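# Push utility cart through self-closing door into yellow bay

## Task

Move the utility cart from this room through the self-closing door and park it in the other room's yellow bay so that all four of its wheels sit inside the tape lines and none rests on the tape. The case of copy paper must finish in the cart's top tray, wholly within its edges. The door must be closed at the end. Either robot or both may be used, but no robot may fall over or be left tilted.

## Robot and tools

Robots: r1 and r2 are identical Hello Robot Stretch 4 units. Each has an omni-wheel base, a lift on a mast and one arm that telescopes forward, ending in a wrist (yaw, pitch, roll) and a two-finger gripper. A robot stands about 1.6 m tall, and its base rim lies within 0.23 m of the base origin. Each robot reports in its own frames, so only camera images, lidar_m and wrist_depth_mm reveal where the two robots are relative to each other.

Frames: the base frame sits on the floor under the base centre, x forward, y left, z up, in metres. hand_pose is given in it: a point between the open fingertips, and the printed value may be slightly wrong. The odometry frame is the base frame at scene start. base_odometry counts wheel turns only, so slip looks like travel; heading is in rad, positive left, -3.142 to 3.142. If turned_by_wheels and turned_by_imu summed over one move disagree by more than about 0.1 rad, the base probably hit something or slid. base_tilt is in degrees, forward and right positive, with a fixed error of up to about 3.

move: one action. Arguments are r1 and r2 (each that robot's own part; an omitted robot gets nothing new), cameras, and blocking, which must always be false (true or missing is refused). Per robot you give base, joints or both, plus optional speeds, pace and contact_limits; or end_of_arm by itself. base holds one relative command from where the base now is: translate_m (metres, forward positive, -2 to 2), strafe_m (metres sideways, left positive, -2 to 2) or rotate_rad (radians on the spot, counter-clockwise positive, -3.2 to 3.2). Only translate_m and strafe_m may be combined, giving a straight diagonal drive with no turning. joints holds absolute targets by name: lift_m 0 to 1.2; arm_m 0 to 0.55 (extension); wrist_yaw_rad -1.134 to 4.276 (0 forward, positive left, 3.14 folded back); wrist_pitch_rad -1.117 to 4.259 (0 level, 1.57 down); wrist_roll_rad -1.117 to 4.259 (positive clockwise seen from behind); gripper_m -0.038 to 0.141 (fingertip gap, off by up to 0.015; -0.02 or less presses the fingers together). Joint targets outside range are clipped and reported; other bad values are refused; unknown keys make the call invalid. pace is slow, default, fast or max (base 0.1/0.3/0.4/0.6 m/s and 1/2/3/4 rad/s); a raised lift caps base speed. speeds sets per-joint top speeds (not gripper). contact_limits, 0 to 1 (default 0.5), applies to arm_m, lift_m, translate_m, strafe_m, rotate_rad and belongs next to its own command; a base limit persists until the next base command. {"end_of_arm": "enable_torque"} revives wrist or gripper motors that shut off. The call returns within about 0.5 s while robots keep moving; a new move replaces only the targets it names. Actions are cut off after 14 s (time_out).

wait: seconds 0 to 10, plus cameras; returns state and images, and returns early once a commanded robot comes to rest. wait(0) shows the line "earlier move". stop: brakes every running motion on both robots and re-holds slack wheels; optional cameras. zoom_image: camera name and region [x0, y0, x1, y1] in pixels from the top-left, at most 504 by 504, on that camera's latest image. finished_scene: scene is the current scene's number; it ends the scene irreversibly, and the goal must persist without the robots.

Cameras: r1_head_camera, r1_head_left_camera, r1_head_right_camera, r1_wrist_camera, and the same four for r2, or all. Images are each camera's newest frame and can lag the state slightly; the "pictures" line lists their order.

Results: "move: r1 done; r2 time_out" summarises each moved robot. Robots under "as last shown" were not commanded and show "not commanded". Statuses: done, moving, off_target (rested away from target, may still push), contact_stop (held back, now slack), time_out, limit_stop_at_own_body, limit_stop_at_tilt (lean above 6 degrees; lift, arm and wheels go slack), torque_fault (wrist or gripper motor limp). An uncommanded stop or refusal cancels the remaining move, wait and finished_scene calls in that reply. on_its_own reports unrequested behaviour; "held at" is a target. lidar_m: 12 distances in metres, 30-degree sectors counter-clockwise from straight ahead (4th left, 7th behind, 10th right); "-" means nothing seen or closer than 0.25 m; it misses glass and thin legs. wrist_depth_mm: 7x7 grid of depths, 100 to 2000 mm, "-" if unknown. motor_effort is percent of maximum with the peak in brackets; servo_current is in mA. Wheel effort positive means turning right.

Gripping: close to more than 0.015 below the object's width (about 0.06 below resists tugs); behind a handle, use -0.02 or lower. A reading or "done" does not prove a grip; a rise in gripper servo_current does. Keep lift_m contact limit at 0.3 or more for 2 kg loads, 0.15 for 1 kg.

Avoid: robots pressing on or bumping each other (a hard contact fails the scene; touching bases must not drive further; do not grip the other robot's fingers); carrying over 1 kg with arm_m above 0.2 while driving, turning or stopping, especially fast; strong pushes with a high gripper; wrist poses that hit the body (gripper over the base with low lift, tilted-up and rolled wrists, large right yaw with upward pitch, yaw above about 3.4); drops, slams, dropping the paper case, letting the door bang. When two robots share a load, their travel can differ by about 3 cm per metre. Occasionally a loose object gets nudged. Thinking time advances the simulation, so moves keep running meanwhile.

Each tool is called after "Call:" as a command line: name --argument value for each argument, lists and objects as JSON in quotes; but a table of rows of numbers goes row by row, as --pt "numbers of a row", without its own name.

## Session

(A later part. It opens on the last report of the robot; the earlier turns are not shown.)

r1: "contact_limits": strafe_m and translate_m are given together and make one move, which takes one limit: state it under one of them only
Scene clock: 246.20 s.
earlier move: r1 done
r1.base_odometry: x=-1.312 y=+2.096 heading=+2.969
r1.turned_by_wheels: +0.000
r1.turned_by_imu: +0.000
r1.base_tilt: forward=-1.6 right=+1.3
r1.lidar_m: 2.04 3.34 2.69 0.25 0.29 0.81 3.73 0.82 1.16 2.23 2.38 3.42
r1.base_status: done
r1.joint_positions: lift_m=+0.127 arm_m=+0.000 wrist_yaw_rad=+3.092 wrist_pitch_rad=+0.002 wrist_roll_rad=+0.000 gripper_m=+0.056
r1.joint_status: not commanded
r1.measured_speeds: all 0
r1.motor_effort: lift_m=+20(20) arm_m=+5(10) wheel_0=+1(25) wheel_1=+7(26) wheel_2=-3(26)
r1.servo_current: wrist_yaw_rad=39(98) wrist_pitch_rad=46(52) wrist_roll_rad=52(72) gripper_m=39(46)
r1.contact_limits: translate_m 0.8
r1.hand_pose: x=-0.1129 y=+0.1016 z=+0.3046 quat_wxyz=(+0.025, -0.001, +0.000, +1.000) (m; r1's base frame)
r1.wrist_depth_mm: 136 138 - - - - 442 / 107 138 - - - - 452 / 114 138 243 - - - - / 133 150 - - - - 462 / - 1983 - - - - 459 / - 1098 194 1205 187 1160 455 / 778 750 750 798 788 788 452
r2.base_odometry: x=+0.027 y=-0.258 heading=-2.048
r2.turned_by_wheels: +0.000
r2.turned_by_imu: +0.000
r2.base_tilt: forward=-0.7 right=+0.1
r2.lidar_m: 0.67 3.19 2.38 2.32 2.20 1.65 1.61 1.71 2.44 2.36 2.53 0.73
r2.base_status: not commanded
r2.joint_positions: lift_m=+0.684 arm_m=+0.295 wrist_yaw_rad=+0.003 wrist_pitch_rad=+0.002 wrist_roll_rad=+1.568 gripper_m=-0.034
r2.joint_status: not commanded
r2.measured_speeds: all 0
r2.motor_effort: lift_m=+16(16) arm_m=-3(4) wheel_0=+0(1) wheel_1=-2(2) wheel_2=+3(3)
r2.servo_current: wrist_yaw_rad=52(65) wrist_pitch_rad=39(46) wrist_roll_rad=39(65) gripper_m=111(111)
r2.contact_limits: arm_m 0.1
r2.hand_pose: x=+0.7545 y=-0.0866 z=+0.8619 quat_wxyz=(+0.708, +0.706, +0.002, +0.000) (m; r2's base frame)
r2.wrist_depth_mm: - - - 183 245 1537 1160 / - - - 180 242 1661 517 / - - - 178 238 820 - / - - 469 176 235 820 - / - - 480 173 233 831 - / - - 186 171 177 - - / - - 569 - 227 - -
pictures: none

Call:
move --blocking false --r1 '{"base":{"strafe_m":0.85,"translate_m":-0.1},"contact_limits":{"strafe_m":0.7}}' --r2 '{"base":{"strafe_m":0.11,"translate_m":0.3},"pace":"slow"}' --cameras '[]'

Call:
wait --seconds 4 --cameras '["r2_head_camera","r1_head_left_camera"]'

Scene clock: 253.83 s.
move: r1 moving; r2 moving
r1.base_odometry: x=-1.314 y=+2.062 heading=+2.969
r1.turned_by_wheels: +0.000
r1.turned_by_imu: +0.000
r1.base_tilt: forward=-1.6 right=+1.3
r1.lidar_m: 2.02 3.31 2.76 0.25 0.26 0.75 3.70 0.83 1.15 2.26 2.40 3.50
r1.base_status: translate_m moving; strafe_m moving
r1.joint_positions: lift_m=+0.127 arm_m=+0.000 wrist_yaw_rad=+3.092 wrist_pitch_rad=+0.002 wrist_roll_rad=+0.000 gripper_m=+0.056
r1.joint_status: not commanded
r1.measured_speeds: translate_m=-0.015 strafe_m=+0.131 rotate_rad=+0.002 lift_m=+0.000 arm_m=+0.000 wrist_yaw_rad=+0.000 wrist_pitch_rad=+0.000 wrist_roll_rad=+0.000
r1.motor_effort: lift_m=+20(20) arm_m=+5(5) wheel_0=-19(19) wheel_1=+12(15) wheel_2=+0(2)
r1.servo_current: wrist_yaw_rad=52(78) wrist_pitch_rad=46(52) wrist_roll_rad=52(72) gripper_m=46(46)
r1.contact_limits: strafe_m 0.7
r1.hand_pose: x=-0.1129 y=+0.1016 z=+0.3046 quat_wxyz=(+0.025, -0.001, +0.000, +1.000) (m; r1's base frame)
r1.wrist_depth_mm: 136 138 - - - - 384 / 107 138 - - - - 389 / 114 138 242 - - - 397 / 133 150 - - - - 397 / - 1921 - - - - 397 / - 1098 193 1182 187 1160 397 / 809 759 768 809 798 778 392
r2.base_odometry: x=+0.026 y=-0.271 heading=-2.047
r2.turned_by_wheels: +0.000
r2.turned_by_imu: +0.001
r2.base_tilt: forward=-0.7 right=+0.1
r2.lidar_m: 0.66 3.18 2.41 2.33 2.23 1.63 1.61 1.73 2.43 2.37 2.54 0.73
r2.base_status: translate_m moving; strafe_m moving
r2.joint_positions: lift_m=+0.684 arm_m=+0.295 wrist_yaw_rad=+0.003 wrist_pitch_rad=+0.002 wrist_roll_rad=+1.568 gripper_m=-0.034
r2.joint_status: not commanded
r2.measured_speeds: translate_m=+0.048 strafe_m=+0.017 rotate_rad=+0.001 lift_m=+0.000 arm_m=+0.000 wrist_yaw_rad=+0.000 wrist_pitch_rad=+0.000 wrist_roll_rad=+0.000
r2.motor_effort: lift_m=+16(16) arm_m=-3(4) wheel_0=+5(10) wheel_1=+8(9) wheel_2=-9(11)
r2.servo_current: wrist_yaw_rad=46(52) wrist_pitch_rad=39(46) wrist_roll_rad=52(52) gripper_m=104(104)
r2.contact_limits: arm_m 0.1
r2.hand_pose: x=+0.7545 y=-0.0866 z=+0.8619 quat_wxyz=(+0.708, +0.706, +0.002, +0.000) (m; r2's base frame)
r2.wrist_depth_mm: - - - 183 245 1537 1160 / - - - 180 242 1708 521 / - - - 177 237 820 - / - - 469 176 235 831 - / - - 484 174 233 831 - / - - 186 171 179 - - / - - 569 - 227 - -
pictures: none
No camera images: "cameras" was empty.

Scene clock: 257.77 s.
earlier move: r1 contact_stop; r2 done
r1.base_odometry: x=-1.333 y=+1.571 heading=+2.971
r1.turned_by_wheels: +0.002
r1.turned_by_imu: -0.017
r1.base_tilt: forward=-1.6 right=+1.3
r1.lidar_m: 1.86 0.28 0.25 - 0.25 0.30 3.78 1.13 1.06 2.69 2.86 1.89
r1.base_status: translate_m contact_stop; strafe_m contact_stop
r1.joint_positions: lift_m=+0.127 arm_m=+0.000 wrist_yaw_rad=+3.091 wrist_pitch_rad=+0.002 wrist_roll_rad=+0.000 gripper_m=+0.056
r1.joint_status: not commanded
r1.measured_speeds: translate_m=+0.000 strafe_m=-0.020 rotate_rad=+0.001 lift_m=+0.000 arm_m=+0.000 wrist_yaw_rad=+0.000 wrist_pitch_rad=+0.000 wrist_roll_rad=+0.000
r1.on_its_own: the wheels are slack since a contact_stop
r1.motor_effort: lift_m=+20(21) arm_m=-4(5) wheel_0=+0(31) wheel_1=+0(30) wheel_2=+0(13)
r1.servo_current: wrist_yaw_rad=39(78) wrist_pitch_rad=39(52) wrist_roll_rad=46(72) gripper_m=46(46)
r1.contact_limits: strafe_m 0.7
r1.hand_pose: x=-0.1127 y=+0.1019 z=+0.3045 quat_wxyz=(+0.025, -0.001, +0.000, +1.000) (m; r1's base frame)
r1.wrist_depth_mm: 136 138 - - 324 205 - / 113 138 - - 330 198 - / 116 139 255 - 336 198 - / 130 155 - - 340 200 - / - - - - 343 202 162 / 1255 1229 193 1182 191 203 163 / 891 759 759 143 317 181 -
r2.base_odometry: x=-0.012 y=-0.574 heading=-2.047
r2.turned_by_wheels: +0.000
r2.turned_by_imu: +0.001
r2.base_tilt: forward=-0.7 right=+0.1
r2.lidar_m: 0.69 3.00 2.31 2.18 2.38 1.98 1.90 2.03 2.58 2.49 2.67 0.71
r2.base_status: done
r2.joint_positions: lift_m=+0.684 arm_m=+0.295 wrist_yaw_rad=-0.002 wrist_pitch_rad=+0.002 wrist_roll_rad=+1.568 gripper_m=-0.034
r2.joint_status: not commanded
r2.measured_speeds: all 0
r2.motor_effort: lift_m=+16(16) arm_m=-3(4) wheel_0=+7(13) wheel_1=+6(9) wheel_2=-6(14)
r2.servo_current: wrist_yaw_rad=52(65) wrist_pitch_rad=39(52) wrist_roll_rad=52(59) gripper_m=98(104)
r2.contact_limits: arm_m 0.1
r2.hand_pose: x=+0.7541 y=-0.0879 z=+0.8619 quat_wxyz=(+0.708, +0.706, +0.000, -0.001) (m; r2's base frame)
r2.wrist_depth_mm: - - - 150 206 1576 580 / - - 585 154 211 750 - / - - 459 157 216 - - / - - 477 161 221 831 - / - - 544 166 228 - - / - - 185 170 178 - - / - - - - - 1618 488
wait: 3.93 of 4 s (r2 has come to rest)
pictures: r1_head_left_camera, r2_head_camera
Images, in order (width x height): r1_head_left_camera 420x672, r2_head_camera 420x560.

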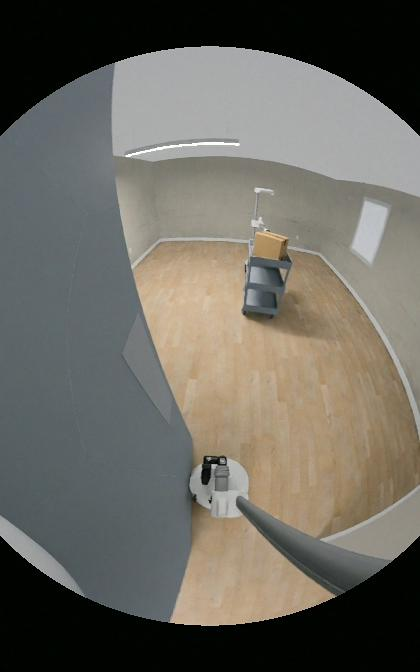

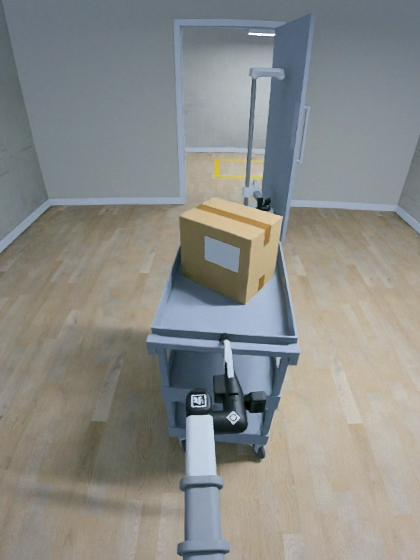

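Call:
move --blocking false --r1 '{"base":{"rotate_rad":3.14},"joints":{"lift_m":0.6},"contact_limits":{"rotate_rad":0.8}}' --cameras '[]'

Call:
wait --seconds 4 --cameras '["r2_head_camera","r1_head_left_camera"]'

Scene clock: 297.07 s.
earlier move: r1 contact_stop
move: r1 moving
r1.base_odometry: x=-1.321 y=+1.630 heading=-3.049
r1.turned_by_wheels: +0.264
r1.turned_by_imu: +0.264
r1.base_tilt: forward=-1.6 right=+1.3
r1.lidar_m: 0.36 0.25 0.25 0.25 0.25 0.41 3.61 1.01 1.50 2.64 3.18 1.86
r1.base_status: earlier translate_m contact_stop (by the wheels' count: -0.071 of -0.100); earlier strafe_m contact_stop (by the wheels' count: +0.461 of +0.850); rotate_rad moving
r1.joint_positions: lift_m=+0.164 arm_m=+0.000 wrist_yaw_rad=+3.091 wrist_pitch_rad=+0.002 wrist_roll_rad=+0.000 gripper_m=+0.056
r1.joint_status: lift_m moving
r1.measured_speeds: translate_m=+0.000 strafe_m=+0.000 rotate_rad=+0.971 lift_m=+0.146 arm_m=+0.000 wrist_yaw_rad=+0.000 wrist_pitch_rad=+0.000 wrist_roll_rad=+0.000
r1.motor_effort: lift_m=+26(28) arm_m=-4(4) wheel_0=-12(15) wheel_1=-3(5) wheel_2=-8(8)
r1.servo_current: wrist_yaw_rad=46(59) wrist_pitch_rad=33(46) wrist_roll_rad=39(65) gripper_m=46(46)
r1.contact_limits: rotate_rad 0.8
r1.hand_pose: x=-0.1127 y=+0.1019 z=+0.3421 quat_wxyz=(+0.025, -0.001, +0.000, +1.000) (m; r1's base frame)
r1.wrist_depth_mm: 136 138 - - - 343 204 / 111 138 - - - 353 208 / 116 139 253 - - 364 211 / 131 156 - - - 373 215 / 931 - - - - 375 216 / 976 1336 193 1336 187 384 217 / 891 842 831 866 854 262 216
r2: as last shown
r2.base_tilt: forward=-0.7 right=+0.0
r2.lidar_m: 0.71 3.00 2.29 2.20 2.39 1.96 1.90 2.05 2.58 2.51 2.67 0.70
r2.motor_effort: lift_m=+16(16) arm_m=-3(4) wheel_0=+7(8) wheel_1=+6(7) wheel_2=-6(6)
r2.servo_current: wrist_yaw_rad=46(46) wrist_pitch_rad=39(46) wrist_roll_rad=52(52) gripper_m=98(104)
r2.contact_limits: arm_m 0.1
r2.wrist_depth_mm: - - - 150 206 1537 569 / - - 580 153 212 759 - / - - 459 157 216 - - / - - 477 160 222 831 - / - - 549 166 228 - - / - - 185 169 178 - - / - - - - - 1661 492
pictures: none
No camera images: "cameras" was empty.

Scene clock: 299.43 s.
earlier move: r1 done
r1.base_odometry: x=-1.321 y=+1.630 heading=-0.161
r1.turned_by_wheels: +2.888
r1.turned_by_imu: +2.897
r1.base_tilt: forward=-1.6 right=+1.3
r1.lidar_m: 3.58 1.03 1.00 2.61 2.77 1.90 1.86 0.26 0.25 - 0.25 0.28
r1.base_status: done
r1.joint_positions: lift_m=+0.599 arm_m=+0.000 wrist_yaw_rad=+3.092 wrist_pitch_rad=+0.002 wrist_roll_rad=+0.000 gripper_m=+0.056
r1.joint_status: all done
r1.measured_speeds: all 0
r1.motor_effort: lift_m=+25(29) arm_m=+4(7) wheel_0=+0(15) wheel_1=-6(11) wheel_2=-3(21)
r1.servo_current: wrist_yaw_rad=59(72) wrist_pitch_rad=46(46) wrist_roll_rad=46(65) gripper_m=39(52)
r1.contact_limits: rotate_rad 0.8
r1.hand_pose: x=-0.1128 y=+0.1017 z=+0.7771 quat_wxyz=(+0.025, -0.001, +0.000, +1.000) (m; r1's base frame)
r1.wrist_depth_mm: 136 138 - - - - - / 115 139 - - - - - / 117 140 285 - - - - / 136 157 - - - - - / 436 - - - - - - / - - 193 - 187 - - / 452 1808 1808 153 1756 1661 1808
r2.base_odometry: x=-0.012 y=-0.574 heading=-2.047
r2.turned_by_wheels: +0.000
r2.turned_by_imu: +0.000
r2.base_tilt: forward=-0.7 right=+0.1
r2.lidar_m: 0.69 3.03 2.29 2.21 2.39 1.94 1.90 2.04 2.57 2.51 2.67 0.69
r2.base_status: not commanded
r2.joint_positions: lift_m=+0.684 arm_m=+0.295 wrist_yaw_rad=-0.002 wrist_pitch_rad=+0.002 wrist_roll_rad=+1.568 gripper_m=-0.034
r2.joint_status: not commanded
r2.measured_speeds: all 0
r2.motor_effort: lift_m=+16(16) arm_m=-3(4) wheel_0=+7(8) wheel_1=+6(7) wheel_2=-6(6)
r2.servo_current: wrist_yaw_rad=46(59) wrist_pitch_rad=39(52) wrist_roll_rad=46(65) gripper_m=104(111)
r2.contact_limits: arm_m 0.1
r2.hand_pose: x=+0.7541 y=-0.0879 z=+0.8619 quat_wxyz=(+0.708, +0.706, +0.000, -0.001) (m; r2's base frame)
r2.wrist_depth_mm: - - - 150 206 1618 580 / - - 580 154 211 759 - / - - 459 157 216 - - / - - 477 161 222 820 - / - - 544 166 229 - - / - - 185 170 178 - - / - - - - - 1618 492
wait: 2.37 of 4 s (r1 has come to rest)
pictures: r1_head_left_camera, r2_head_camera
Images, in order (width x height): r1_head_left_camera 420x672, r2_head_camera 420x560.

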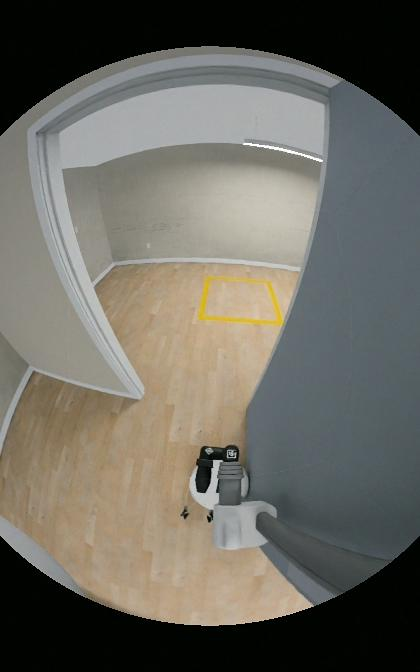

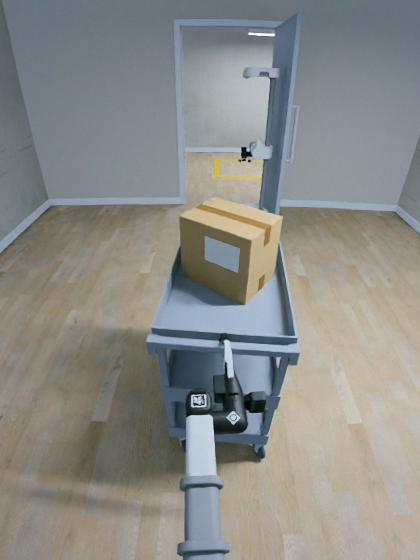

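Call:
move --blocking false --r1 '{"joints":{"wrist_yaw_rad":0,"gripper_m":0.0}}' --cameras '[]'

Call:
wait --seconds 2.2 --cameras '[]'

Call:
move --blocking false --r1 '{"base":{"translate_m":-0.72},"joints":{"arm_m":0.5}}' --cameras '[]'

Call:
wait --seconds 4 --cameras '["r2_head_camera","r1_head_left_camera","r1_head_right_camera","r1_wrist_camera"]'

Scene clock: 317.60 s.
move: r1 moving
r1.base_odometry: x=-1.321 y=+1.630 heading=-0.161
r1.turned_by_wheels: +0.000
r1.turned_by_imu: +0.000
r1.base_tilt: forward=-1.6 right=+1.3
r1.lidar_m: 3.58 1.03 0.99 2.61 2.78 1.90 1.86 0.26 0.25 - 0.25 0.25
r1.base_status: not commanded
r1.joint_positions: lift_m=+0.599 arm_m=+0.000 wrist_yaw_rad=+2.503 wrist_pitch_rad=+0.002 wrist_roll_rad=+0.000 gripper_m=+0.037
r1.joint_status: wrist_yaw_rad moving; gripper_m moving
r1.measured_speeds: translate_m=+0.000 strafe_m=+0.000 rotate_rad=+0.000 lift_m=+0.000 arm_m=+0.000 wrist_yaw_rad=-1.821 wrist_pitch_rad=+0.000 wrist_roll_rad=+0.000
r1.motor_effort: lift_m=+25(25) arm_m=+4(4) wheel_0=+0(1) wheel_1=-6(7) wheel_2=-3(3)
r1.servo_current: wrist_yaw_rad=111(111) wrist_pitch_rad=46(46) wrist_roll_rad=52(52) gripper_m=98(98)
r1.contact_limits: rotate_rad 0.8
r1.hand_pose: x=-0.0085 y=+0.2421 z=+0.7771 quat_wxyz=(+0.314, -0.001, +0.000, +0.949) (m; r1's base frame)
r1.wrist_depth_mm: - - - - - - - / - - - - - - - / - - - - - - - / - 1863 - - - - - / - - - - - - - / - - 195 - 187 - - / - 1756 1756 1808 1808 1921 1756
r2: as last shown
r2.lidar_m: 0.69 2.99 2.31 2.22 2.40 1.97 1.90 2.03 2.56 2.51 2.66 0.68
r2.motor_effort: lift_m=+16(16) arm_m=-3(4) wheel_0=+7(8) wheel_1=+7(7) wheel_2=-6(6)
r2.servo_current: wrist_yaw_rad=39(52) wrist_pitch_rad=39(39) wrist_roll_rad=46(59) gripper_m=91(104)
r2.contact_limits: arm_m 0.1
r2.wrist_depth_mm: - - - 150 205 1618 574 / - - 580 153 211 759 - / - - 455 157 217 - - / - - 477 160 222 820 - / - - 539 166 228 - - / - - 186 170 179 - - / - - - - - 1618 488
pictures: none
No camera images: "cameras" was empty.

Scene clock: 319.43 s.
earlier move: r1 done
r1.base_odometry: x=-1.321 y=+1.630 heading=-0.161
r1.turned_by_wheels: +0.000
r1.turned_by_imu: +0.000
r1.base_tilt: forward=-1.6 right=+1.3
r1.lidar_m: 3.58 1.05 0.99 2.61 2.77 1.88 1.85 0.27 0.25 - 0.25 0.29
r1.base_status: not commanded
r1.joint_positions: lift_m=+0.599 arm_m=+0.000 wrist_yaw_rad=+0.003 wrist_pitch_rad=+0.002 wrist_roll_rad=+0.000 gripper_m=+0.001
r1.joint_status: all done
r1.measured_speeds: all 0
r1.motor_effort: lift_m=+25(25) arm_m=+4(4) wheel_0=+0(1) wheel_1=-6(7) wheel_2=-3(3)
r1.servo_current: wrist_yaw_rad=52(117) wrist_pitch_rad=33(52) wrist_roll_rad=39(59) gripper_m=46(117)
r1.contact_limits: rotate_rad 0.8
r1.hand_pose: x=+0.4595 y=-0.0866 z=+0.7771 quat_wxyz=(+1.000, +0.000, +0.001, +0.001) (m; r1's base frame)
r1.wrist_depth_mm: - - - - - 257 186 / - - - - - 262 189 / - - - - - 265 191 / - - - - - 270 193 / - - - - - 270 194 / - - - 203 389 272 195 / - 1808 188 183 156 254 196
r2.base_odometry: x=-0.012 y=-0.574 heading=-2.047
r2.turned_by_wheels: +0.000
r2.turned_by_imu: +0.000
r2.base_tilt: forward=-0.7 right=+0.1
r2.lidar_m: 0.70 3.00 2.30 2.20 2.39 1.96 1.90 2.04 2.57 2.50 2.66 0.70
r2.base_status: not commanded
r2.joint_positions: lift_m=+0.684 arm_m=+0.295 wrist_yaw_rad=-0.002 wrist_pitch_rad=+0.002 wrist_roll_rad=+1.568 gripper_m=-0.034
r2.joint_status: not commanded
r2.measured_speeds: all 0
r2.motor_effort: lift_m=+16(16) arm_m=-4(4) wheel_0=+7(8) wheel_1=+6(7) wheel_2=-6(6)
r2.servo_current: wrist_yaw_rad=39(65) wrist_pitch_rad=39(46) wrist_roll_rad=46(59) gripper_m=98(104)
r2.contact_limits: arm_m 0.1
r2.hand_pose: x=+0.7541 y=-0.0879 z=+0.8619 quat_wxyz=(+0.708, +0.706, +0.000, -0.001) (m; r2's base frame)
r2.wrist_depth_mm: - - - 150 206 1537 580 / - - 580 154 211 759 - / - - 459 157 216 - - / - - 477 160 222 820 - / - - 549 166 227 - - / - - 185 169 179 - - / - - - - - 1576 492
wait: 1.83 of 2.2 s (r1 has come to rest)
pictures: none
No camera images: "cameras" was empty.

Scene clock: 319.93 s.
move: r1 moving
r1.base_odometry: x=-1.351 y=+1.636 heading=-0.161
r1.turned_by_wheels: +0.000
r1.turned_by_imu: +0.000
r1.base_tilt: forward=-1.6 right=+1.3
r1.lidar_m: 3.61 1.04 1.01 2.61 2.76 1.87 1.84 0.27 0.25 - 0.25 0.29
r1.base_status: translate_m moving
r1.joint_positions: lift_m=+0.599 arm_m=+0.051 wrist_yaw_rad=+0.003 wrist_pitch_rad=+0.002 wrist_roll_rad=+0.000 gripper_m=+0.001
r1.joint_status: arm_m moving
r1.measured_speeds: translate_m=-0.121 strafe_m=+0.001 rotate_rad=+0.003 lift_m=+0.000 arm_m=+0.195 wrist_yaw_rad=-0.001 wrist_pitch_rad=+0.000 wrist_roll_rad=+0.000
r1.motor_effort: lift_m=+25(25) arm_m=+5(7) wheel_0=-3(5) wheel_1=-8(14) wheel_2=+10(11)
r1.servo_current: wrist_yaw_rad=33(59) wrist_pitch_rad=39(46) wrist_roll_rad=46(59) gripper_m=52(52)
r1.hand_pose: x=+0.5101 y=-0.0866 z=+0.7771 quat_wxyz=(+1.000, +0.000, +0.001, +0.001) (m; r1's base frame)
r1.wrist_depth_mm: - - - - - 258 188 / - - - - - 263 190 / - - - - - 266 192 / - - - - - 268 194 / - - - - - 272 195 / - - - 203 392 274 196 / - 1863 188 183 156 254 196
r2: as last shown
r2.lidar_m: 0.68 3.01 2.30 2.19 2.40 1.96 1.89 2.02 2.58 2.50 2.66 0.71
r2.motor_effort: lift_m=+16(16) arm_m=-3(4) wheel_0=+7(7) wheel_1=+6(7) wheel_2=-6(6)
r2.servo_current: wrist_yaw_rad=59(59) wrist_pitch_rad=39(46) wrist_roll_rad=39(59) gripper_m=98(104)
r2.contact_limits: arm_m 0.1
r2.wrist_depth_mm: - - - 150 206 1576 569 / - - 585 154 211 768 - / - - 455 157 216 - - / - - 477 161 222 831 - / - - 544 166 227 - - / - - 186 170 178 - - / - - - - - 1618 492
pictures: none
No camera images: "cameras" was empty.

Scene clock: 323.33 s.
earlier move: r1 done
r1.base_odometry: x=-2.031 y=+1.746 heading=-0.159
r1.turned_by_wheels: +0.002
r1.turned_by_imu: +0.029
r1.base_tilt: forward=-1.5 right=+1.2
r1.lidar_m: 0.35 1.57 2.08 2.63 2.82 1.18 1.16 2.80 2.15 2.07 1.79 0.39
r1.base_status: done
r1.joint_positions: lift_m=+0.600 arm_m=+0.500 wrist_yaw_rad=+0.003 wrist_pitch_rad=+0.002 wrist_roll_rad=+0.000 gripper_m=+0.001
r1.joint_status: all done
r1.measured_speeds: all 0
r1.motor_effort: lift_m=+24(25) arm_m=-6(8) wheel_0=+10(27) wheel_1=+2(14) wheel_2=+11(25)
r1.servo_current: wrist_yaw_rad=59(72) wrist_pitch_rad=46(52) wrist_roll_rad=33(65) gripper_m=46(59)
r1.hand_pose: x=+0.9597 y=-0.0866 z=+0.7772 quat_wxyz=(+1.000, +0.000, +0.001, +0.001) (m; r1's base frame)
r1.wrist_depth_mm: - - - - - 219 - / - - - - - 191 - / - - - - - 198 - / - - - - - 201 - / - - - - - 202 - / - - - 203 182 203 - / 1921 1863 187 164 145 173 -
r2.base_odometry: x=-0.012 y=-0.574 heading=-2.047
r2.turned_by_wheels: +0.000
r2.turned_by_imu: +0.000
r2.base_tilt: forward=-0.7 right=+0.1
r2.lidar_m: 0.68 3.02 2.32 2.21 2.38 1.93 1.91 2.03 2.57 2.51 2.67 0.71
r2.base_status: not commanded
r2.joint_positions: lift_m=+0.684 arm_m=+0.295 wrist_yaw_rad=-0.002 wrist_pitch_rad=+0.002 wrist_roll_rad=+1.568 gripper_m=-0.034
r2.joint_status: not commanded
r2.measured_speeds: all 0
r2.motor_effort: lift_m=+16(16) arm_m=-3(4) wheel_0=+7(8) wheel_1=+7(7) wheel_2=-6(6)
r2.servo_current: wrist_yaw_rad=46(65) wrist_pitch_rad=33(46) wrist_roll_rad=52(59) gripper_m=98(104)
r2.contact_limits: arm_m 0.1
r2.hand_pose: x=+0.7541 y=-0.0879 z=+0.8619 quat_wxyz=(+0.708, +0.706, +0.000, -0.001) (m; r2's base frame)
r2.wrist_depth_mm: - - - 150 206 1537 574 / - - 585 153 211 759 - / - - 455 157 216 - - / - - 477 161 222 820 - / - - 544 166 228 - - / - - 185 170 178 - - / - - - - - 1576 492
wait: 3.40 of 4 s (r1 has come to rest)
pictures: r1_head_left_camera, r1_head_right_camera, r1_wrist_camera, r2_head_camera
Images, in order (width x height): r1_head_left_camera 420x672, r1_head_right_camera 420x672, r1_wrist_camera 616x392, r2_head_camera 420x560.

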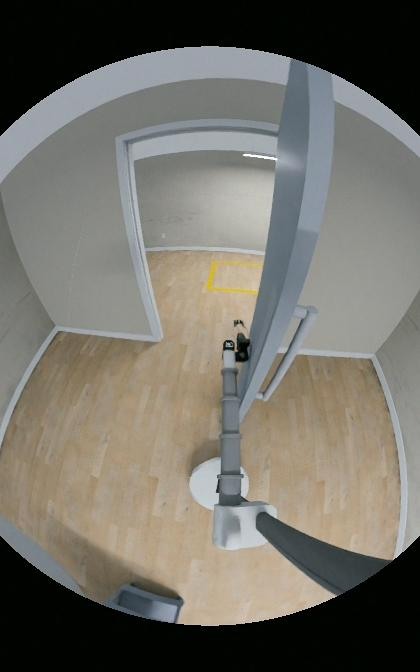

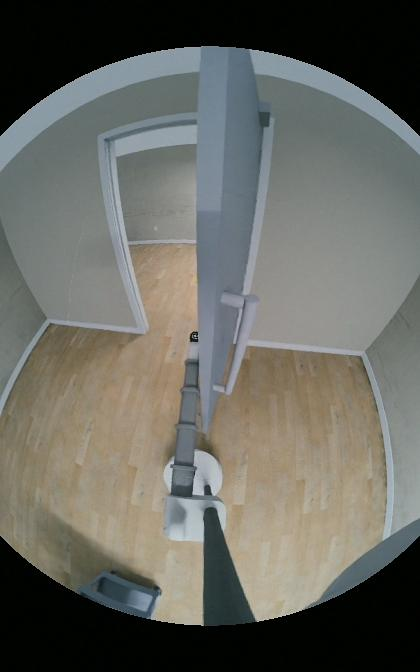

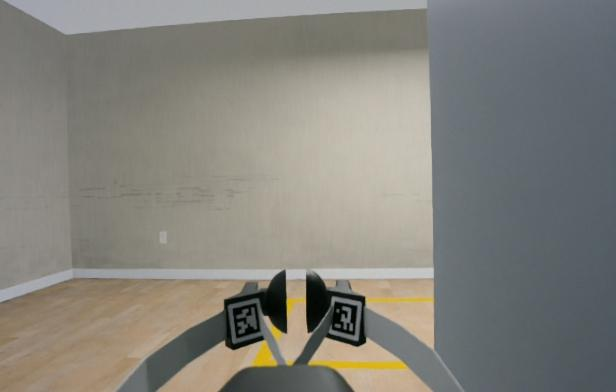

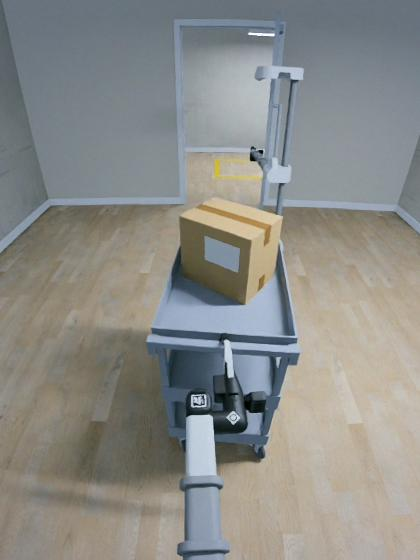

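Call:
move --blocking false --r1 '{"base":{"rotate_rad":0.2}}' --r2 '{"base":{"strafe_m":0.13},"pace":"slow"}' --cameras '[]'

Call:
wait --seconds 1 --cameras '[]'

Call:
move --blocking false --r1 '{"base":{"strafe_m":-0.16},"contact_limits":{"strafe_m":0.7}}' --cameras '[]'

Call:
wait --seconds 2.5 --cameras '["r2_head_camera","r2_head_left_camera","r1_head_left_camera","r2_wrist_camera"]'

Scene clock: 344.43 s.
move: r1 moving; r2 moving
r1.base_odometry: x=-2.031 y=+1.746 heading=+0.023
r1.turned_by_wheels: +0.183
r1.turned_by_imu: +0.183
r1.base_tilt: forward=-1.6 right=+1.2
r1.lidar_m: 0.34 1.56 2.64 2.64 3.07 1.18 - 2.43 2.10 2.08 1.59 0.38
r1.base_status: rotate_rad moving
r1.joint_positions: lift_m=+0.600 arm_m=+0.500 wrist_yaw_rad=+0.002 wrist_pitch_rad=+0.002 wrist_roll_rad=+0.000 gripper_m=+0.001
r1.joint_status: not commanded
r1.measured_speeds: translate_m=-0.001 strafe_m=-0.001 rotate_rad=+0.310 lift_m=+0.000 arm_m=+0.000 wrist_yaw_rad=+0.000 wrist_pitch_rad=+0.000 wrist_roll_rad=+0.000
r1.motor_effort: lift_m=+24(24) arm_m=-4(6) wheel_0=+0(10) wheel_1=-3(8) wheel_2=+1(9)
r1.servo_current: wrist_yaw_rad=52(59) wrist_pitch_rad=39(46) wrist_roll_rad=52(59) gripper_m=46(52)
r1.hand_pose: x=+0.9595 y=-0.0869 z=+0.7772 quat_wxyz=(+1.000, +0.000, +0.001, +0.001) (m; r1's base frame)
r1.wrist_depth_mm: - - - - - - - / 831 - - - - - - / 831 - - - - - - / 831 - - - - - - / 820 - - - - - - / 831 - - 204 - - - / - 1756 188 182 144 1808 1708
r2.base_odometry: x=+0.000 y=-0.581 heading=-2.048
r2.turned_by_wheels: -0.001
r2.turned_by_imu: +0.000
r2.base_tilt: forward=-0.6 right=+0.1
r2.lidar_m: 0.68 2.97 2.30 2.20 2.36 1.96 1.88 2.03 2.58 2.52 2.68 0.70
r2.base_status: strafe_m moving
r2.joint_positions: lift_m=+0.684 arm_m=+0.295 wrist_yaw_rad=-0.002 wrist_pitch_rad=+0.002 wrist_roll_rad=+1.568 gripper_m=-0.034
r2.joint_status: not commanded
r2.measured_speeds: translate_m=+0.000 strafe_m=+0.055 rotate_rad=-0.002 lift_m=+0.000 arm_m=+0.000 wrist_yaw_rad=+0.000 wrist_pitch_rad=+0.000 wrist_roll_rad=+0.000
r2.motor_effort: lift_m=+16(16) arm_m=-3(4) wheel_0=-12(14) wheel_1=+6(10) wheel_2=-1(5)
r2.servo_current: wrist_yaw_rad=46(59) wrist_pitch_rad=39(46) wrist_roll_rad=46(59) gripper_m=98(104)
r2.contact_limits: arm_m 0.1
r2.hand_pose: x=+0.7541 y=-0.0879 z=+0.8619 quat_wxyz=(+0.708, +0.706, +0.000, -0.001) (m; r2's base frame)
r2.wrist_depth_mm: - - - 152 208 1576 554 / - - 603 155 213 759 - / - - 462 158 217 - - / - - 473 163 224 820 - / - - 549 167 229 - - / - - 185 170 178 - - / - - - - - 1618 492
pictures: none
No camera images: "cameras" was empty.

Scene clock: 344.97 s.
earlier move: r1 done; r2 moving
r1.base_odometry: x=-2.031 y=+1.746 heading=+0.042
r1.turned_by_wheels: +0.019
r1.turned_by_imu: +0.022
r1.base_tilt: forward=-1.6 right=+1.2
r1.lidar_m: 0.34 1.54 2.65 2.65 3.09 1.19 4.14 2.41 2.09 2.10 1.55 0.39
r1.base_status: done
r1.joint_positions: lift_m=+0.600 arm_m=+0.500 wrist_yaw_rad=+0.002 wrist_pitch_rad=+0.002 wrist_roll_rad=+0.000 gripper_m=+0.001
r1.joint_status: not commanded
r1.measured_speeds: all 0
r1.motor_effort: lift_m=+24(24) arm_m=-4(6) wheel_0=+12(16) wheel_1=+0(8) wheel_2=+5(13)
r1.servo_current: wrist_yaw_rad=52(59) wrist_pitch_rad=39(52) wrist_roll_rad=52(72) gripper_m=46(52)
r1.hand_pose: x=+0.9595 y=-0.0869 z=+0.7772 quat_wxyz=(+1.000, +0.000, +0.001, +0.001) (m; r1's base frame)
r1.wrist_depth_mm: - - - - - - - / 820 - - - - - - / 820 - - - - - - / 809 - - - - - - / 831 - - - - - - / - - - 203 - - - / - 917 187 183 145 1863 1863
r2.base_odometry: x=+0.041 y=-0.602 heading=-2.047
r2.turned_by_wheels: +0.000
r2.turned_by_imu: +0.000
r2.base_tilt: forward=-0.7 right=+0.1
r2.lidar_m: 0.70 2.92 2.24 2.13 2.32 1.96 1.91 2.03 2.63 2.57 2.73 0.68
r2.base_status: strafe_m moving
r2.joint_positions: lift_m=+0.684 arm_m=+0.295 wrist_yaw_rad=-0.004 wrist_pitch_rad=+0.002 wrist_roll_rad=+1.568 gripper_m=-0.034
r2.joint_status: not commanded
r2.measured_speeds: translate_m=+0.000 strafe_m=+0.100 rotate_rad=+0.002 lift_m=+0.000 arm_m=+0.000 wrist_yaw_rad=+0.000 wrist_pitch_rad=+0.000 wrist_roll_rad=+0.000
r2.motor_effort: lift_m=+16(16) arm_m=-3(4) wheel_0=-13(16) wheel_1=+4(10) wheel_2=+1(5)
r2.servo_current: wrist_yaw_rad=59(59) wrist_pitch_rad=39(46) wrist_roll_rad=46(65) gripper_m=104(104)
r2.contact_limits: arm_m 0.1
r2.hand_pose: x=+0.7540 y=-0.0885 z=+0.8619 quat_wxyz=(+0.708, +0.706, -0.001, -0.002) (m; r2's base frame)
r2.wrist_depth_mm: - - - 144 199 1537 - / - - 530 149 206 759 - / - 469 445 153 213 - - / - - 484 158 220 831 - / - - 574 165 228 - - / - - 185 170 177 - - / - - - - - 1618 484
wait: 0.53 of 1 s (r1 has come to rest)
pictures: none
No camera images: "cameras" was empty.

Scene clock: 345.47 s.
earlier move: r2 moving
move: r1 moving
r1.base_odometry: x=-2.030 y=+1.710 heading=+0.044
r1.turned_by_wheels: +0.002
r1.turned_by_imu: +0.003
r1.base_tilt: forward=-1.6 right=+1.2
r1.lidar_m: 0.33 1.56 2.68 2.69 3.15 1.20 4.06 2.38 2.05 2.07 1.55 0.39
r1.base_status: strafe_m moving
r1.joint_positions: lift_m=+0.600 arm_m=+0.500 wrist_yaw_rad=+0.002 wrist_pitch_rad=+0.002 wrist_roll_rad=+0.000 gripper_m=+0.001
r1.joint_status: not commanded
r1.measured_speeds: translate_m=+0.001 strafe_m=-0.140 rotate_rad=-0.006 lift_m=+0.000 arm_m=+0.000 wrist_yaw_rad=+0.000 wrist_pitch_rad=+0.000 wrist_roll_rad=+0.000
r1.motor_effort: lift_m=+24(24) arm_m=-4(4) wheel_0=+24(25) wheel_1=-7(7) wheel_2=+7(7)
r1.servo_current: wrist_yaw_rad=26(52) wrist_pitch_rad=39(46) wrist_roll_rad=52(52) gripper_m=46(52)
r1.contact_limits: strafe_m 0.7
r1.hand_pose: x=+0.9595 y=-0.0869 z=+0.7772 quat_wxyz=(+1.000, +0.000, +0.001, +0.001) (m; r1's base frame)
r1.wrist_depth_mm: - - - - - - - / 842 - - - - - - / 842 - - - - - - / - - - - - - - / - - - - - - - / - - - 203 - - - / - 842 188 183 145 1808 1808
r2.base_odometry: x=+0.083 y=-0.624 heading=-2.047
r2.turned_by_wheels: +0.000
r2.turned_by_imu: +0.000
r2.base_tilt: forward=-0.7 right=+0.1
r2.lidar_m: 0.71 2.87 2.17 2.10 2.29 1.96 1.90 2.05 2.67 2.60 2.74 0.67
r2.base_status: strafe_m moving
r2.joint_positions: lift_m=+0.684 arm_m=+0.295 wrist_yaw_rad=-0.004 wrist_pitch_rad=+0.002 wrist_roll_rad=+1.568 gripper_m=-0.034
r2.joint_status: not commanded
r2.measured_speeds: translate_m=+0.000 strafe_m=+0.075 rotate_rad=+0.002 lift_m=+0.000 arm_m=+0.000 wrist_yaw_rad=+0.000 wrist_pitch_rad=+0.000 wrist_roll_rad=+0.000
r2.motor_effort: lift_m=+16(16) arm_m=-3(4) wheel_0=-13(14) wheel_1=+3(5) wheel_2=-2(2)
r2.servo_current: wrist_yaw_rad=52(52) wrist_pitch_rad=46(46) wrist_roll_rad=33(52) gripper_m=98(111)
r2.contact_limits: arm_m 0.1
r2.hand_pose: x=+0.7540 y=-0.0885 z=+0.8619 quat_wxyz=(+0.708, +0.706, -0.001, -0.002) (m; r2's base frame)
r2.wrist_depth_mm: - - - 135 189 - - / - - 477 140 196 759 - / - 445 439 147 208 - - / - - 508 154 216 831 - / - - 609 161 226 - - / - - 185 168 177 1661 - / - - - - - 1618 484
pictures: none
No camera images: "cameras" was empty.

Scene clock: 346.37 s.
earlier move: r1 moving; r2 done
r1.base_odometry: x=-2.024 y=+1.588 heading=+0.043
r1.turned_by_wheels: -0.001
r1.turned_by_imu: -0.001
r1.base_tilt: forward=-1.5 right=+1.2
r1.lidar_m: 0.28 1.59 2.68 2.81 1.35 1.29 3.82 2.23 1.94 1.93 1.50 0.32
r1.base_status: strafe_m moving
r1.joint_positions: lift_m=+0.600 arm_m=+0.500 wrist_yaw_rad=+0.002 wrist_pitch_rad=+0.002 wrist_roll_rad=+0.000 gripper_m=+0.001
r1.joint_status: not commanded
r1.measured_speeds: translate_m=+0.000 strafe_m=-0.031 rotate_rad=+0.001 lift_m=+0.000 arm_m=+0.000 wrist_yaw_rad=+0.000 wrist_pitch_rad=+0.000 wrist_roll_rad=+0.000
r1.motor_effort: lift_m=+24(24) arm_m=+4(4) wheel_0=+5(29) wheel_1=-2(9) wheel_2=+6(8)
r1.servo_current: wrist_yaw_rad=46(72) wrist_pitch_rad=39(52) wrist_roll_rad=46(65) gripper_m=46(52)
r1.contact_limits: strafe_m 0.7
r1.hand_pose: x=+0.9594 y=-0.0869 z=+0.7772 quat_wxyz=(+1.000, +0.000, +0.001, +0.001) (m; r1's base frame)
r1.wrist_depth_mm: - - - - - - 278 / - - - - - - 314 / - - - - - - 286 / - - - - - - 289 / - - - - - - 290 / - - - 203 - - 324 / 1708 1808 188 164 145 500 322
r2.base_odometry: x=+0.103 y=-0.634 heading=-2.047
r2.turned_by_wheels: +0.000
r2.turned_by_imu: +0.000
r2.base_tilt: forward=-0.7 right=+0.1
r2.lidar_m: 0.68 2.84 2.15 2.07 2.24 1.96 1.89 2.03 2.69 2.63 2.79 0.66
r2.base_status: done
r2.joint_positions: lift_m=+0.684 arm_m=+0.295 wrist_yaw_rad=-0.004 wrist_pitch_rad=+0.002 wrist_roll_rad=+1.568 gripper_m=-0.034
r2.joint_status: not commanded
r2.measured_speeds: all 0
r2.motor_effort: lift_m=+16(16) arm_m=-3(4) wheel_0=-6(14) wheel_1=+2(5) wheel_2=+0(2)
r2.servo_current: wrist_yaw_rad=46(65) wrist_pitch_rad=39(46) wrist_roll_rad=46(59) gripper_m=98(111)
r2.contact_limits: arm_m 0.1
r2.hand_pose: x=+0.7540 y=-0.0885 z=+0.8619 quat_wxyz=(+0.708, +0.706, -0.001, -0.002) (m; r2's base frame)
r2.wrist_depth_mm: - - 539 131 183 - - / - 466 449 136 192 - - / - 452 439 142 205 - - / - - 521 151 216 - - / - - 647 158 226 - - / - - 186 167 177 1756 - / - - - - - 1618 469
wait: 0.90 of 2.5 s (r2 has come to rest)
pictures: r1_head_left_camera, r2_head_camera, r2_head_left_camera, r2_wrist_camera
Images, in order (width x height): r1_head_left_camera 420x672, r2_head_camera 420x560, r2_head_left_camera 420x672, r2_wrist_camera 616x392.

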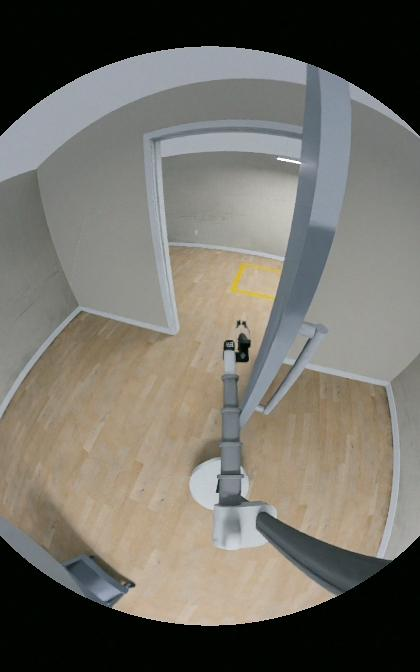

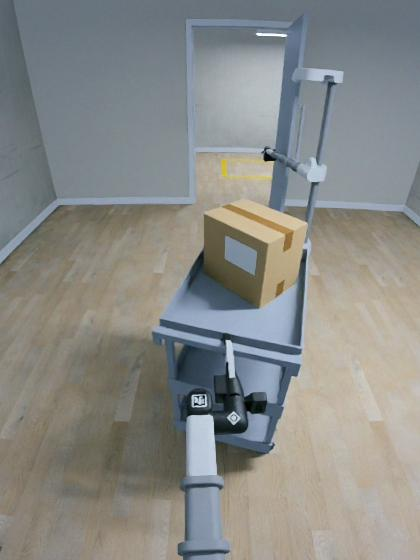

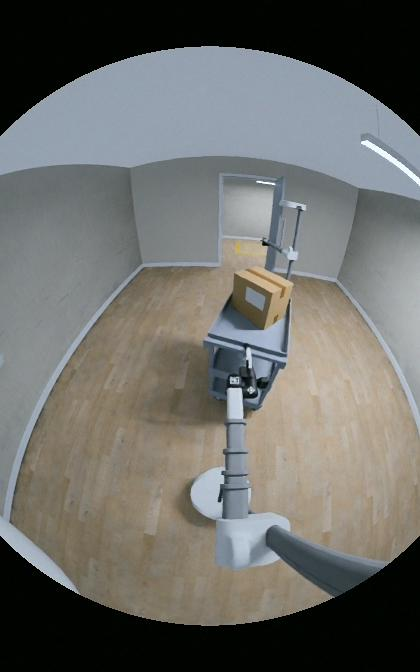

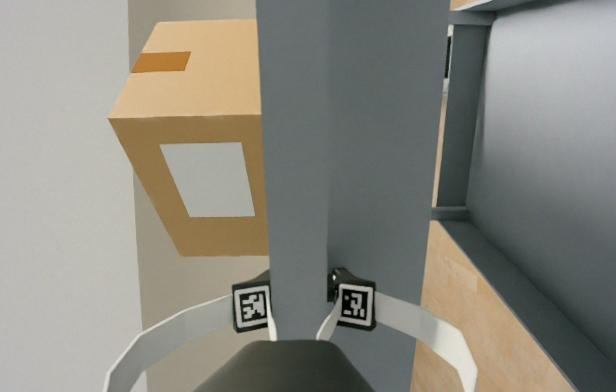

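Call:
move --blocking false --r1 '{"base":{"rotate_rad":0.17}}' --r2 '{"base":{"strafe_m":-0.12},"pace":"slow"}' --cameras '[]'

Call:
wait --seconds 0.7 --cameras '[]'

Call:
move --blocking false --r1 '{"base":{"strafe_m":-0.15},"contact_limits":{"strafe_m":0.7}}' --cameras '[]'

Call:
wait --seconds 2.5 --cameras '[]'

Call:
wait --seconds 1.5 --cameras '["r2_head_camera","r2_head_left_camera","r1_head_left_camera"]'

Scene clock: 371.57 s.
earlier move: r1 done
move: r1 moving; r2 moving
r1.base_odometry: x=-2.024 y=+1.587 heading=+0.207
r1.turned_by_wheels: +0.164
r1.turned_by_imu: +0.165
r1.base_tilt: forward=-1.6 right=+1.2
r1.lidar_m: 0.29 1.73 2.79 2.84 1.32 1.28 3.04 2.08 1.93 1.96 1.39 0.32
r1.base_status: rotate_rad moving
r1.joint_positions: lift_m=+0.600 arm_m=+0.500 wrist_yaw_rad=+0.002 wrist_pitch_rad=+0.002 wrist_roll_rad=+0.000 gripper_m=+0.001
r1.joint_status: not commanded
r1.measured_speeds: translate_m=+0.000 strafe_m=-0.002 rotate_rad=+0.183 lift_m=+0.000 arm_m=+0.000 wrist_yaw_rad=+0.000 wrist_pitch_rad=+0.000 wrist_roll_rad=+0.000
r1.motor_effort: lift_m=+24(24) arm_m=+1(4) wheel_0=+3(9) wheel_1=+0(7) wheel_2=+6(7)
r1.servo_current: wrist_yaw_rad=46(78) wrist_pitch_rad=46(52) wrist_roll_rad=52(52) gripper_m=52(52)
r1.hand_pose: x=+0.9595 y=-0.0869 z=+0.7772 quat_wxyz=(+1.000, +0.000, +0.001, +0.001) (m; r1's base frame)
r1.wrist_depth_mm: - 904 - - - - - / - 891 - - - - - / - 917 - - - - - / - 904 - - - - - / - 904 - - - - - / - 904 191 203 - - - / - 139 183 183 144 1863 1808
r2.base_odometry: x=+0.091 y=-0.628 heading=-2.047
r2.turned_by_wheels: +0.000
r2.turned_by_imu: +0.001
r2.base_tilt: forward=-0.6 right=+0.1
r2.lidar_m: 0.70 2.85 2.17 2.08 2.24 1.97 1.90 2.02 2.69 2.60 2.77 0.68
r2.base_status: strafe_m moving
r2.joint_positions: lift_m=+0.684 arm_m=+0.295 wrist_yaw_rad=-0.001 wrist_pitch_rad=+0.002 wrist_roll_rad=+1.568 gripper_m=-0.034
r2.joint_status: not commanded
r2.measured_speeds: translate_m=+0.000 strafe_m=-0.056 rotate_rad=-0.001 lift_m=+0.000 arm_m=+0.000 wrist_yaw_rad=+0.008 wrist_pitch_rad=+0.000 wrist_roll_rad=+0.000
r2.motor_effort: lift_m=+16(16) arm_m=-4(4) wheel_0=+12(12) wheel_1=-6(8) wheel_2=+1(1)
r2.servo_current: wrist_yaw_rad=52(52) wrist_pitch_rad=33(46) wrist_roll_rad=52(59) gripper_m=98(104)
r2.contact_limits: arm_m 0.1
r2.hand_pose: x=+0.7542 y=-0.0877 z=+0.8619 quat_wxyz=(+0.708, +0.706, +0.000, -0.001) (m; r2's base frame)
r2.wrist_depth_mm: - - 525 128 180 - - / - 462 445 132 190 - - / - 452 442 141 202 - - / - - 521 149 214 - - / - - 647 156 224 - - / - - 186 167 176 1618 517 / - - - - - 1576 466
pictures: none
No camera images: "cameras" was empty.

Scene clock: 372.10 s.
earlier move: r1 done; r2 moving
r1.base_odometry: x=-2.024 y=+1.587 heading=+0.214
r1.turned_by_wheels: +0.007
r1.turned_by_imu: +0.007
r1.base_tilt: forward=-1.6 right=+1.3
r1.lidar_m: 0.31 1.74 2.79 2.84 1.28 1.26 3.04 2.07 1.93 1.99 1.39 0.34
r1.base_status: done
r1.joint_positions: lift_m=+0.600 arm_m=+0.500 wrist_yaw_rad=+0.002 wrist_pitch_rad=+0.002 wrist_roll_rad=+0.000 gripper_m=+0.001
r1.joint_status: not commanded
r1.measured_speeds: all 0
r1.motor_effort: lift_m=+24(24) arm_m=-4(4) wheel_0=+7(12) wheel_1=+1(7) wheel_2=+4(9)
r1.servo_current: wrist_yaw_rad=52(78) wrist_pitch_rad=33(52) wrist_roll_rad=65(65) gripper_m=46(52)
r1.hand_pose: x=+0.9595 y=-0.0869 z=+0.7772 quat_wxyz=(+1.000, +0.000, +0.001, +0.001) (m; r1's base frame)
r1.wrist_depth_mm: - - - - - - - / - 891 - - - - - / - 878 - - - - - / - 891 - - - - - / - 891 - - - - - / - 917 - 203 - - - / - 140 188 183 156 1808 1756
r2.base_odometry: x=+0.050 y=-0.607 heading=-2.047
r2.turned_by_wheels: +0.000
r2.turned_by_imu: +0.000
r2.base_tilt: forward=-0.7 right=+0.0
r2.lidar_m: 0.71 2.93 2.24 2.11 2.32 1.97 1.89 2.00 2.65 2.57 2.74 0.69
r2.base_status: strafe_m moving
r2.joint_positions: lift_m=+0.684 arm_m=+0.295 wrist_yaw_rad=+0.000 wrist_pitch_rad=+0.002 wrist_roll_rad=+1.568 gripper_m=-0.034
r2.joint_status: not commanded
r2.measured_speeds: translate_m=+0.001 strafe_m=-0.101 rotate_rad=-0.003 lift_m=+0.000 arm_m=+0.000 wrist_yaw_rad=+0.001 wrist_pitch_rad=+0.000 wrist_roll_rad=+0.000
r2.motor_effort: lift_m=+16(16) arm_m=-3(4) wheel_0=+9(14) wheel_1=-5(8) wheel_2=-1(1)
r2.servo_current: wrist_yaw_rad=39(52) wrist_pitch_rad=39(46) wrist_roll_rad=59(59) gripper_m=91(104)
r2.contact_limits: arm_m 0.1
r2.hand_pose: x=+0.7543 y=-0.0874 z=+0.8619 quat_wxyz=(+0.708, +0.706, +0.001, -0.001) (m; r2's base frame)
r2.wrist_depth_mm: - - - 135 189 - - / - - 480 141 197 759 - / - 439 433 147 208 - - / - - 500 154 215 831 - / - - 603 161 226 - - / - - 187 168 177 1708 - / - - - - - 1576 473
wait: 0.53 of 0.7 s (r1 has come to rest)
pictures: none
No camera images: "cameras" was empty.

Scene clock: 372.60 s.
earlier move: r2 moving
move: r1 moving
r1.base_odometry: x=-2.017 y=+1.552 heading=+0.215
r1.turned_by_wheels: +0.002
r1.turned_by_imu: +0.002
r1.base_tilt: forward=-1.5 right=+1.2
r1.lidar_m: 0.26 1.71 2.83 2.89 1.30 1.24 2.99 2.05 1.90 1.96 1.38 0.30
r1.base_status: strafe_m moving
r1.joint_positions: lift_m=+0.600 arm_m=+0.500 wrist_yaw_rad=+0.002 wrist_pitch_rad=+0.002 wrist_roll_rad=+0.000 gripper_m=+0.001
r1.joint_status: not commanded
r1.measured_speeds: translate_m=+0.002 strafe_m=-0.141 rotate_rad=-0.003 lift_m=+0.000 arm_m=+0.000 wrist_yaw_rad=+0.000 wrist_pitch_rad=+0.000 wrist_roll_rad=+0.000
r1.motor_effort: lift_m=+24(24) arm_m=-4(4) wheel_0=+22(24) wheel_1=-9(9) wheel_2=+6(6)
r1.servo_current: wrist_yaw_rad=46(59) wrist_pitch_rad=46(52) wrist_roll_rad=46(59) gripper_m=46(52)
r1.contact_limits: strafe_m 0.7
r1.hand_pose: x=+0.9595 y=-0.0869 z=+0.7772 quat_wxyz=(+1.000, +0.000, +0.001, +0.001) (m; r1's base frame)
r1.wrist_depth_mm: - - - - - - - / - 891 - - - - - / - 904 - - - - - / - 917 - - - - - / - 904 - - - - - / - 904 192 204 - - - / - 140 183 183 145 1863 1863
r2.base_odometry: x=+0.011 y=-0.587 heading=-2.047
r2.turned_by_wheels: +0.000
r2.turned_by_imu: +0.000
r2.base_tilt: forward=-0.7 right=+0.1
r2.lidar_m: 0.70 2.98 2.28 2.17 2.33 1.96 1.90 2.05 2.61 2.53 2.68 0.68
r2.base_status: strafe_m moving
r2.joint_positions: lift_m=+0.684 arm_m=+0.295 wrist_yaw_rad=+0.001 wrist_pitch_rad=+0.002 wrist_roll_rad=+1.568 gripper_m=-0.034
r2.joint_status: not commanded
r2.measured_speeds: translate_m=+0.000 strafe_m=-0.064 rotate_rad=+0.000 lift_m=+0.000 arm_m=+0.000 wrist_yaw_rad=+0.005 wrist_pitch_rad=+0.000 wrist_roll_rad=+0.000
r2.motor_effort: lift_m=+16(16) arm_m=-3(4) wheel_0=+5(13) wheel_1=-2(5) wheel_2=+0(1)
r2.servo_current: wrist_yaw_rad=46(59) wrist_pitch_rad=39(52) wrist_roll_rad=39(52) gripper_m=98(104)
r2.contact_limits: arm_m 0.1
r2.hand_pose: x=+0.7544 y=-0.0871 z=+0.8619 quat_wxyz=(+0.708, +0.706, +0.001, +0.000) (m; r2's base frame)
r2.wrist_depth_mm: - - - 143 198 1576 - / - - 525 148 205 759 - / - 466 449 152 211 - - / - - 488 158 220 831 - / - - 564 164 227 - - / - - 186 169 178 - - / - - - - - 1537 488
pictures: none
No camera images: "cameras" was empty.

Scene clock: 373.43 s.
earlier move: r1 moving; r2 done
r1.base_odometry: x=-1.993 y=+1.442 heading=+0.215
r1.turned_by_wheels: -0.001
r1.turned_by_imu: -0.001
r1.base_tilt: forward=-1.6 right=+1.3
r1.lidar_m: 0.25 1.64 2.93 2.99 1.36 1.34 2.83 1.90 1.80 1.84 1.33 0.25
r1.base_status: strafe_m moving
r1.joint_positions: lift_m=+0.600 arm_m=+0.500 wrist_yaw_rad=+0.002 wrist_pitch_rad=+0.002 wrist_roll_rad=+0.000 gripper_m=+0.001
r1.joint_status: not commanded
r1.measured_speeds: translate_m=+0.000 strafe_m=-0.036 rotate_rad=-0.002 lift_m=+0.000 arm_m=+0.000 wrist_yaw_rad=+0.000 wrist_pitch_rad=+0.000 wrist_roll_rad=+0.000
r1.motor_effort: lift_m=+24(24) arm_m=+4(4) wheel_0=+6(25) wheel_1=-2(9) wheel_2=+4(6)
r1.servo_current: wrist_yaw_rad=46(78) wrist_pitch_rad=46(52) wrist_roll_rad=59(65) gripper_m=46(52)
r1.contact_limits: strafe_m 0.7
r1.hand_pose: x=+0.9594 y=-0.0869 z=+0.7772 quat_wxyz=(+1.000, +0.000, +0.001, +0.001) (m; r1's base frame)
r1.wrist_depth_mm: - - - - - - - / 866 - - - - - - / 891 - - - - - - / 878 - - - - - - / 891 - - - - - - / - - - 203 - - - / - 904 188 183 145 1863 1808
r2.base_odometry: x=-0.003 y=-0.579 heading=-2.047
r2.turned_by_wheels: +0.000
r2.turned_by_imu: +0.000
r2.base_tilt: forward=-0.7 right=+0.0
r2.lidar_m: 0.69 2.98 2.30 2.18 2.39 1.95 1.90 2.04 2.60 2.52 2.68 0.70
r2.base_status: done
r2.joint_positions: lift_m=+0.684 arm_m=+0.295 wrist_yaw_rad=+0.002 wrist_pitch_rad=+0.002 wrist_roll_rad=+1.568 gripper_m=-0.034
r2.joint_status: not commanded
r2.measured_speeds: all 0
r2.motor_effort: lift_m=+16(16) arm_m=-3(4) wheel_0=+8(13) wheel_1=-3(5) wheel_2=+0(1)
r2.servo_current: wrist_yaw_rad=46(59) wrist_pitch_rad=39(52) wrist_roll_rad=46(65) gripper_m=98(104)
r2.contact_limits: arm_m 0.1
r2.hand_pose: x=+0.7545 y=-0.0868 z=+0.8619 quat_wxyz=(+0.708, +0.706, +0.001, +0.000) (m; r2's base frame)
r2.wrist_depth_mm: - - - 146 202 1537 - / - - 554 151 208 750 - / - 488 449 155 214 - - / - - 480 159 220 820 - / - - 559 165 228 - - / - - 186 169 178 - - / - - - - 241 1499 500
wait: 0.83 of 2.5 s (r2 has come to rest)
pictures: none
No camera images: "cameras" was empty.

Scene clock: 373.83 s.
earlier move: r1 done
r1.base_odometry: x=-1.992 y=+1.440 heading=+0.214
r1.turned_by_wheels: +0.000
r1.turned_by_imu: +0.000
r1.base_tilt: forward=-1.5 right=+1.2
r1.lidar_m: 0.25 1.67 2.93 3.02 1.35 1.33 2.80 1.91 1.79 1.83 1.32 0.25
r1.base_status: done
r1.joint_positions: lift_m=+0.600 arm_m=+0.500 wrist_yaw_rad=+0.002 wrist_pitch_rad=+0.002 wrist_roll_rad=+0.000 gripper_m=+0.001
r1.joint_status: not commanded
r1.measured_speeds: all 0
r1.motor_effort: lift_m=+24(24) arm_m=+4(4) wheel_0=+5(25) wheel_1=-1(9) wheel_2=+4(6)
r1.servo_current: wrist_yaw_rad=46(78) wrist_pitch_rad=46(52) wrist_roll_rad=52(65) gripper_m=46(59)
r1.contact_limits: strafe_m 0.7
r1.hand_pose: x=+0.9594 y=-0.0869 z=+0.7772 quat_wxyz=(+1.000, +0.000, +0.001, +0.001) (m; r1's base frame)
r1.wrist_depth_mm: - - - - - - - / 878 - - - - - - / 904 - - - - - - / 891 - - - - - - / 891 - - - - - - / - - - 203 - - - / - 904 187 183 145 1863 1863
r2.base_odometry: x=-0.003 y=-0.579 heading=-2.047
r2.turned_by_wheels: +0.000
r2.turned_by_imu: +0.000
r2.base_tilt: forward=-0.7 right=+0.1
r2.lidar_m: 0.70 2.99 2.29 2.19 2.36 1.98 1.91 2.04 2.58 2.51 2.67 0.72
r2.base_status: done
r2.joint_positions: lift_m=+0.684 arm_m=+0.295 wrist_yaw_rad=+0.002 wrist_pitch_rad=+0.002 wrist_roll_rad=+1.568 gripper_m=-0.034
r2.joint_status: not commanded
r2.measured_speeds: all 0
r2.motor_effort: lift_m=+16(16) arm_m=-4(4) wheel_0=+8(13) wheel_1=-3(5) wheel_2=+0(1)
r2.servo_current: wrist_yaw_rad=46(59) wrist_pitch_rad=46(52) wrist_roll_rad=52(65) gripper_m=104(104)
r2.contact_limits: arm_m 0.1
r2.hand_pose: x=+0.7545 y=-0.0868 z=+0.8619 quat_wxyz=(+0.708, +0.706, +0.001, +0.000) (m; r2's base frame)
r2.wrist_depth_mm: - - - 147 202 1576 - / - - 559 151 208 750 - / - 480 445 155 214 - - / - - 480 159 220 831 - / - - 559 165 228 - - / - - 186 170 178 - - / - - - - 242 1537 500
wait: 0.40 of 1.5 s (r1 has come to rest)
pictures: r1_head_left_camera, r2_head_camera, r2_head_left_camera
Images, in order (width x height): r1_head_left_camera 420x672, r2_head_camera 420x560, r2_head_left_camera 420x672.

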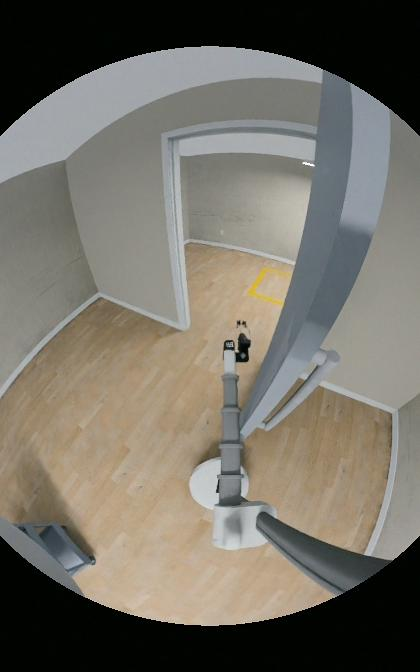

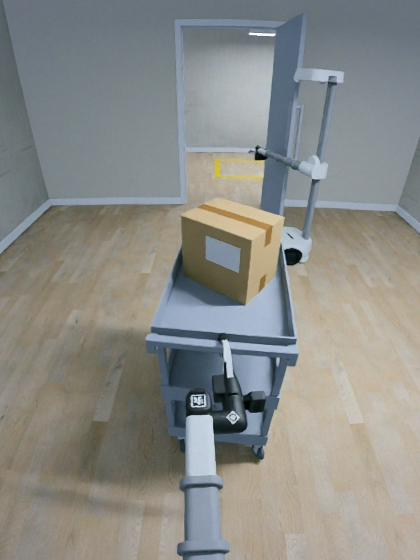

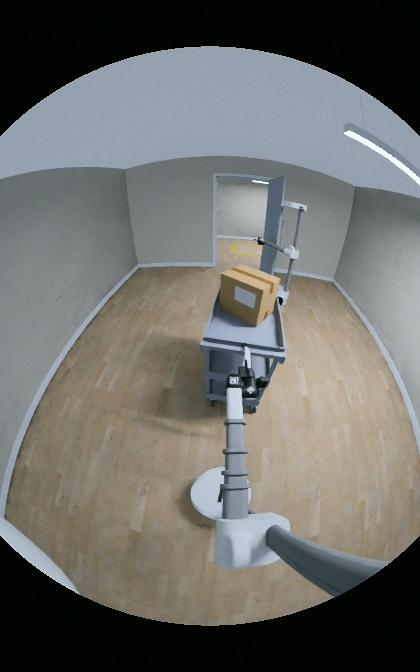

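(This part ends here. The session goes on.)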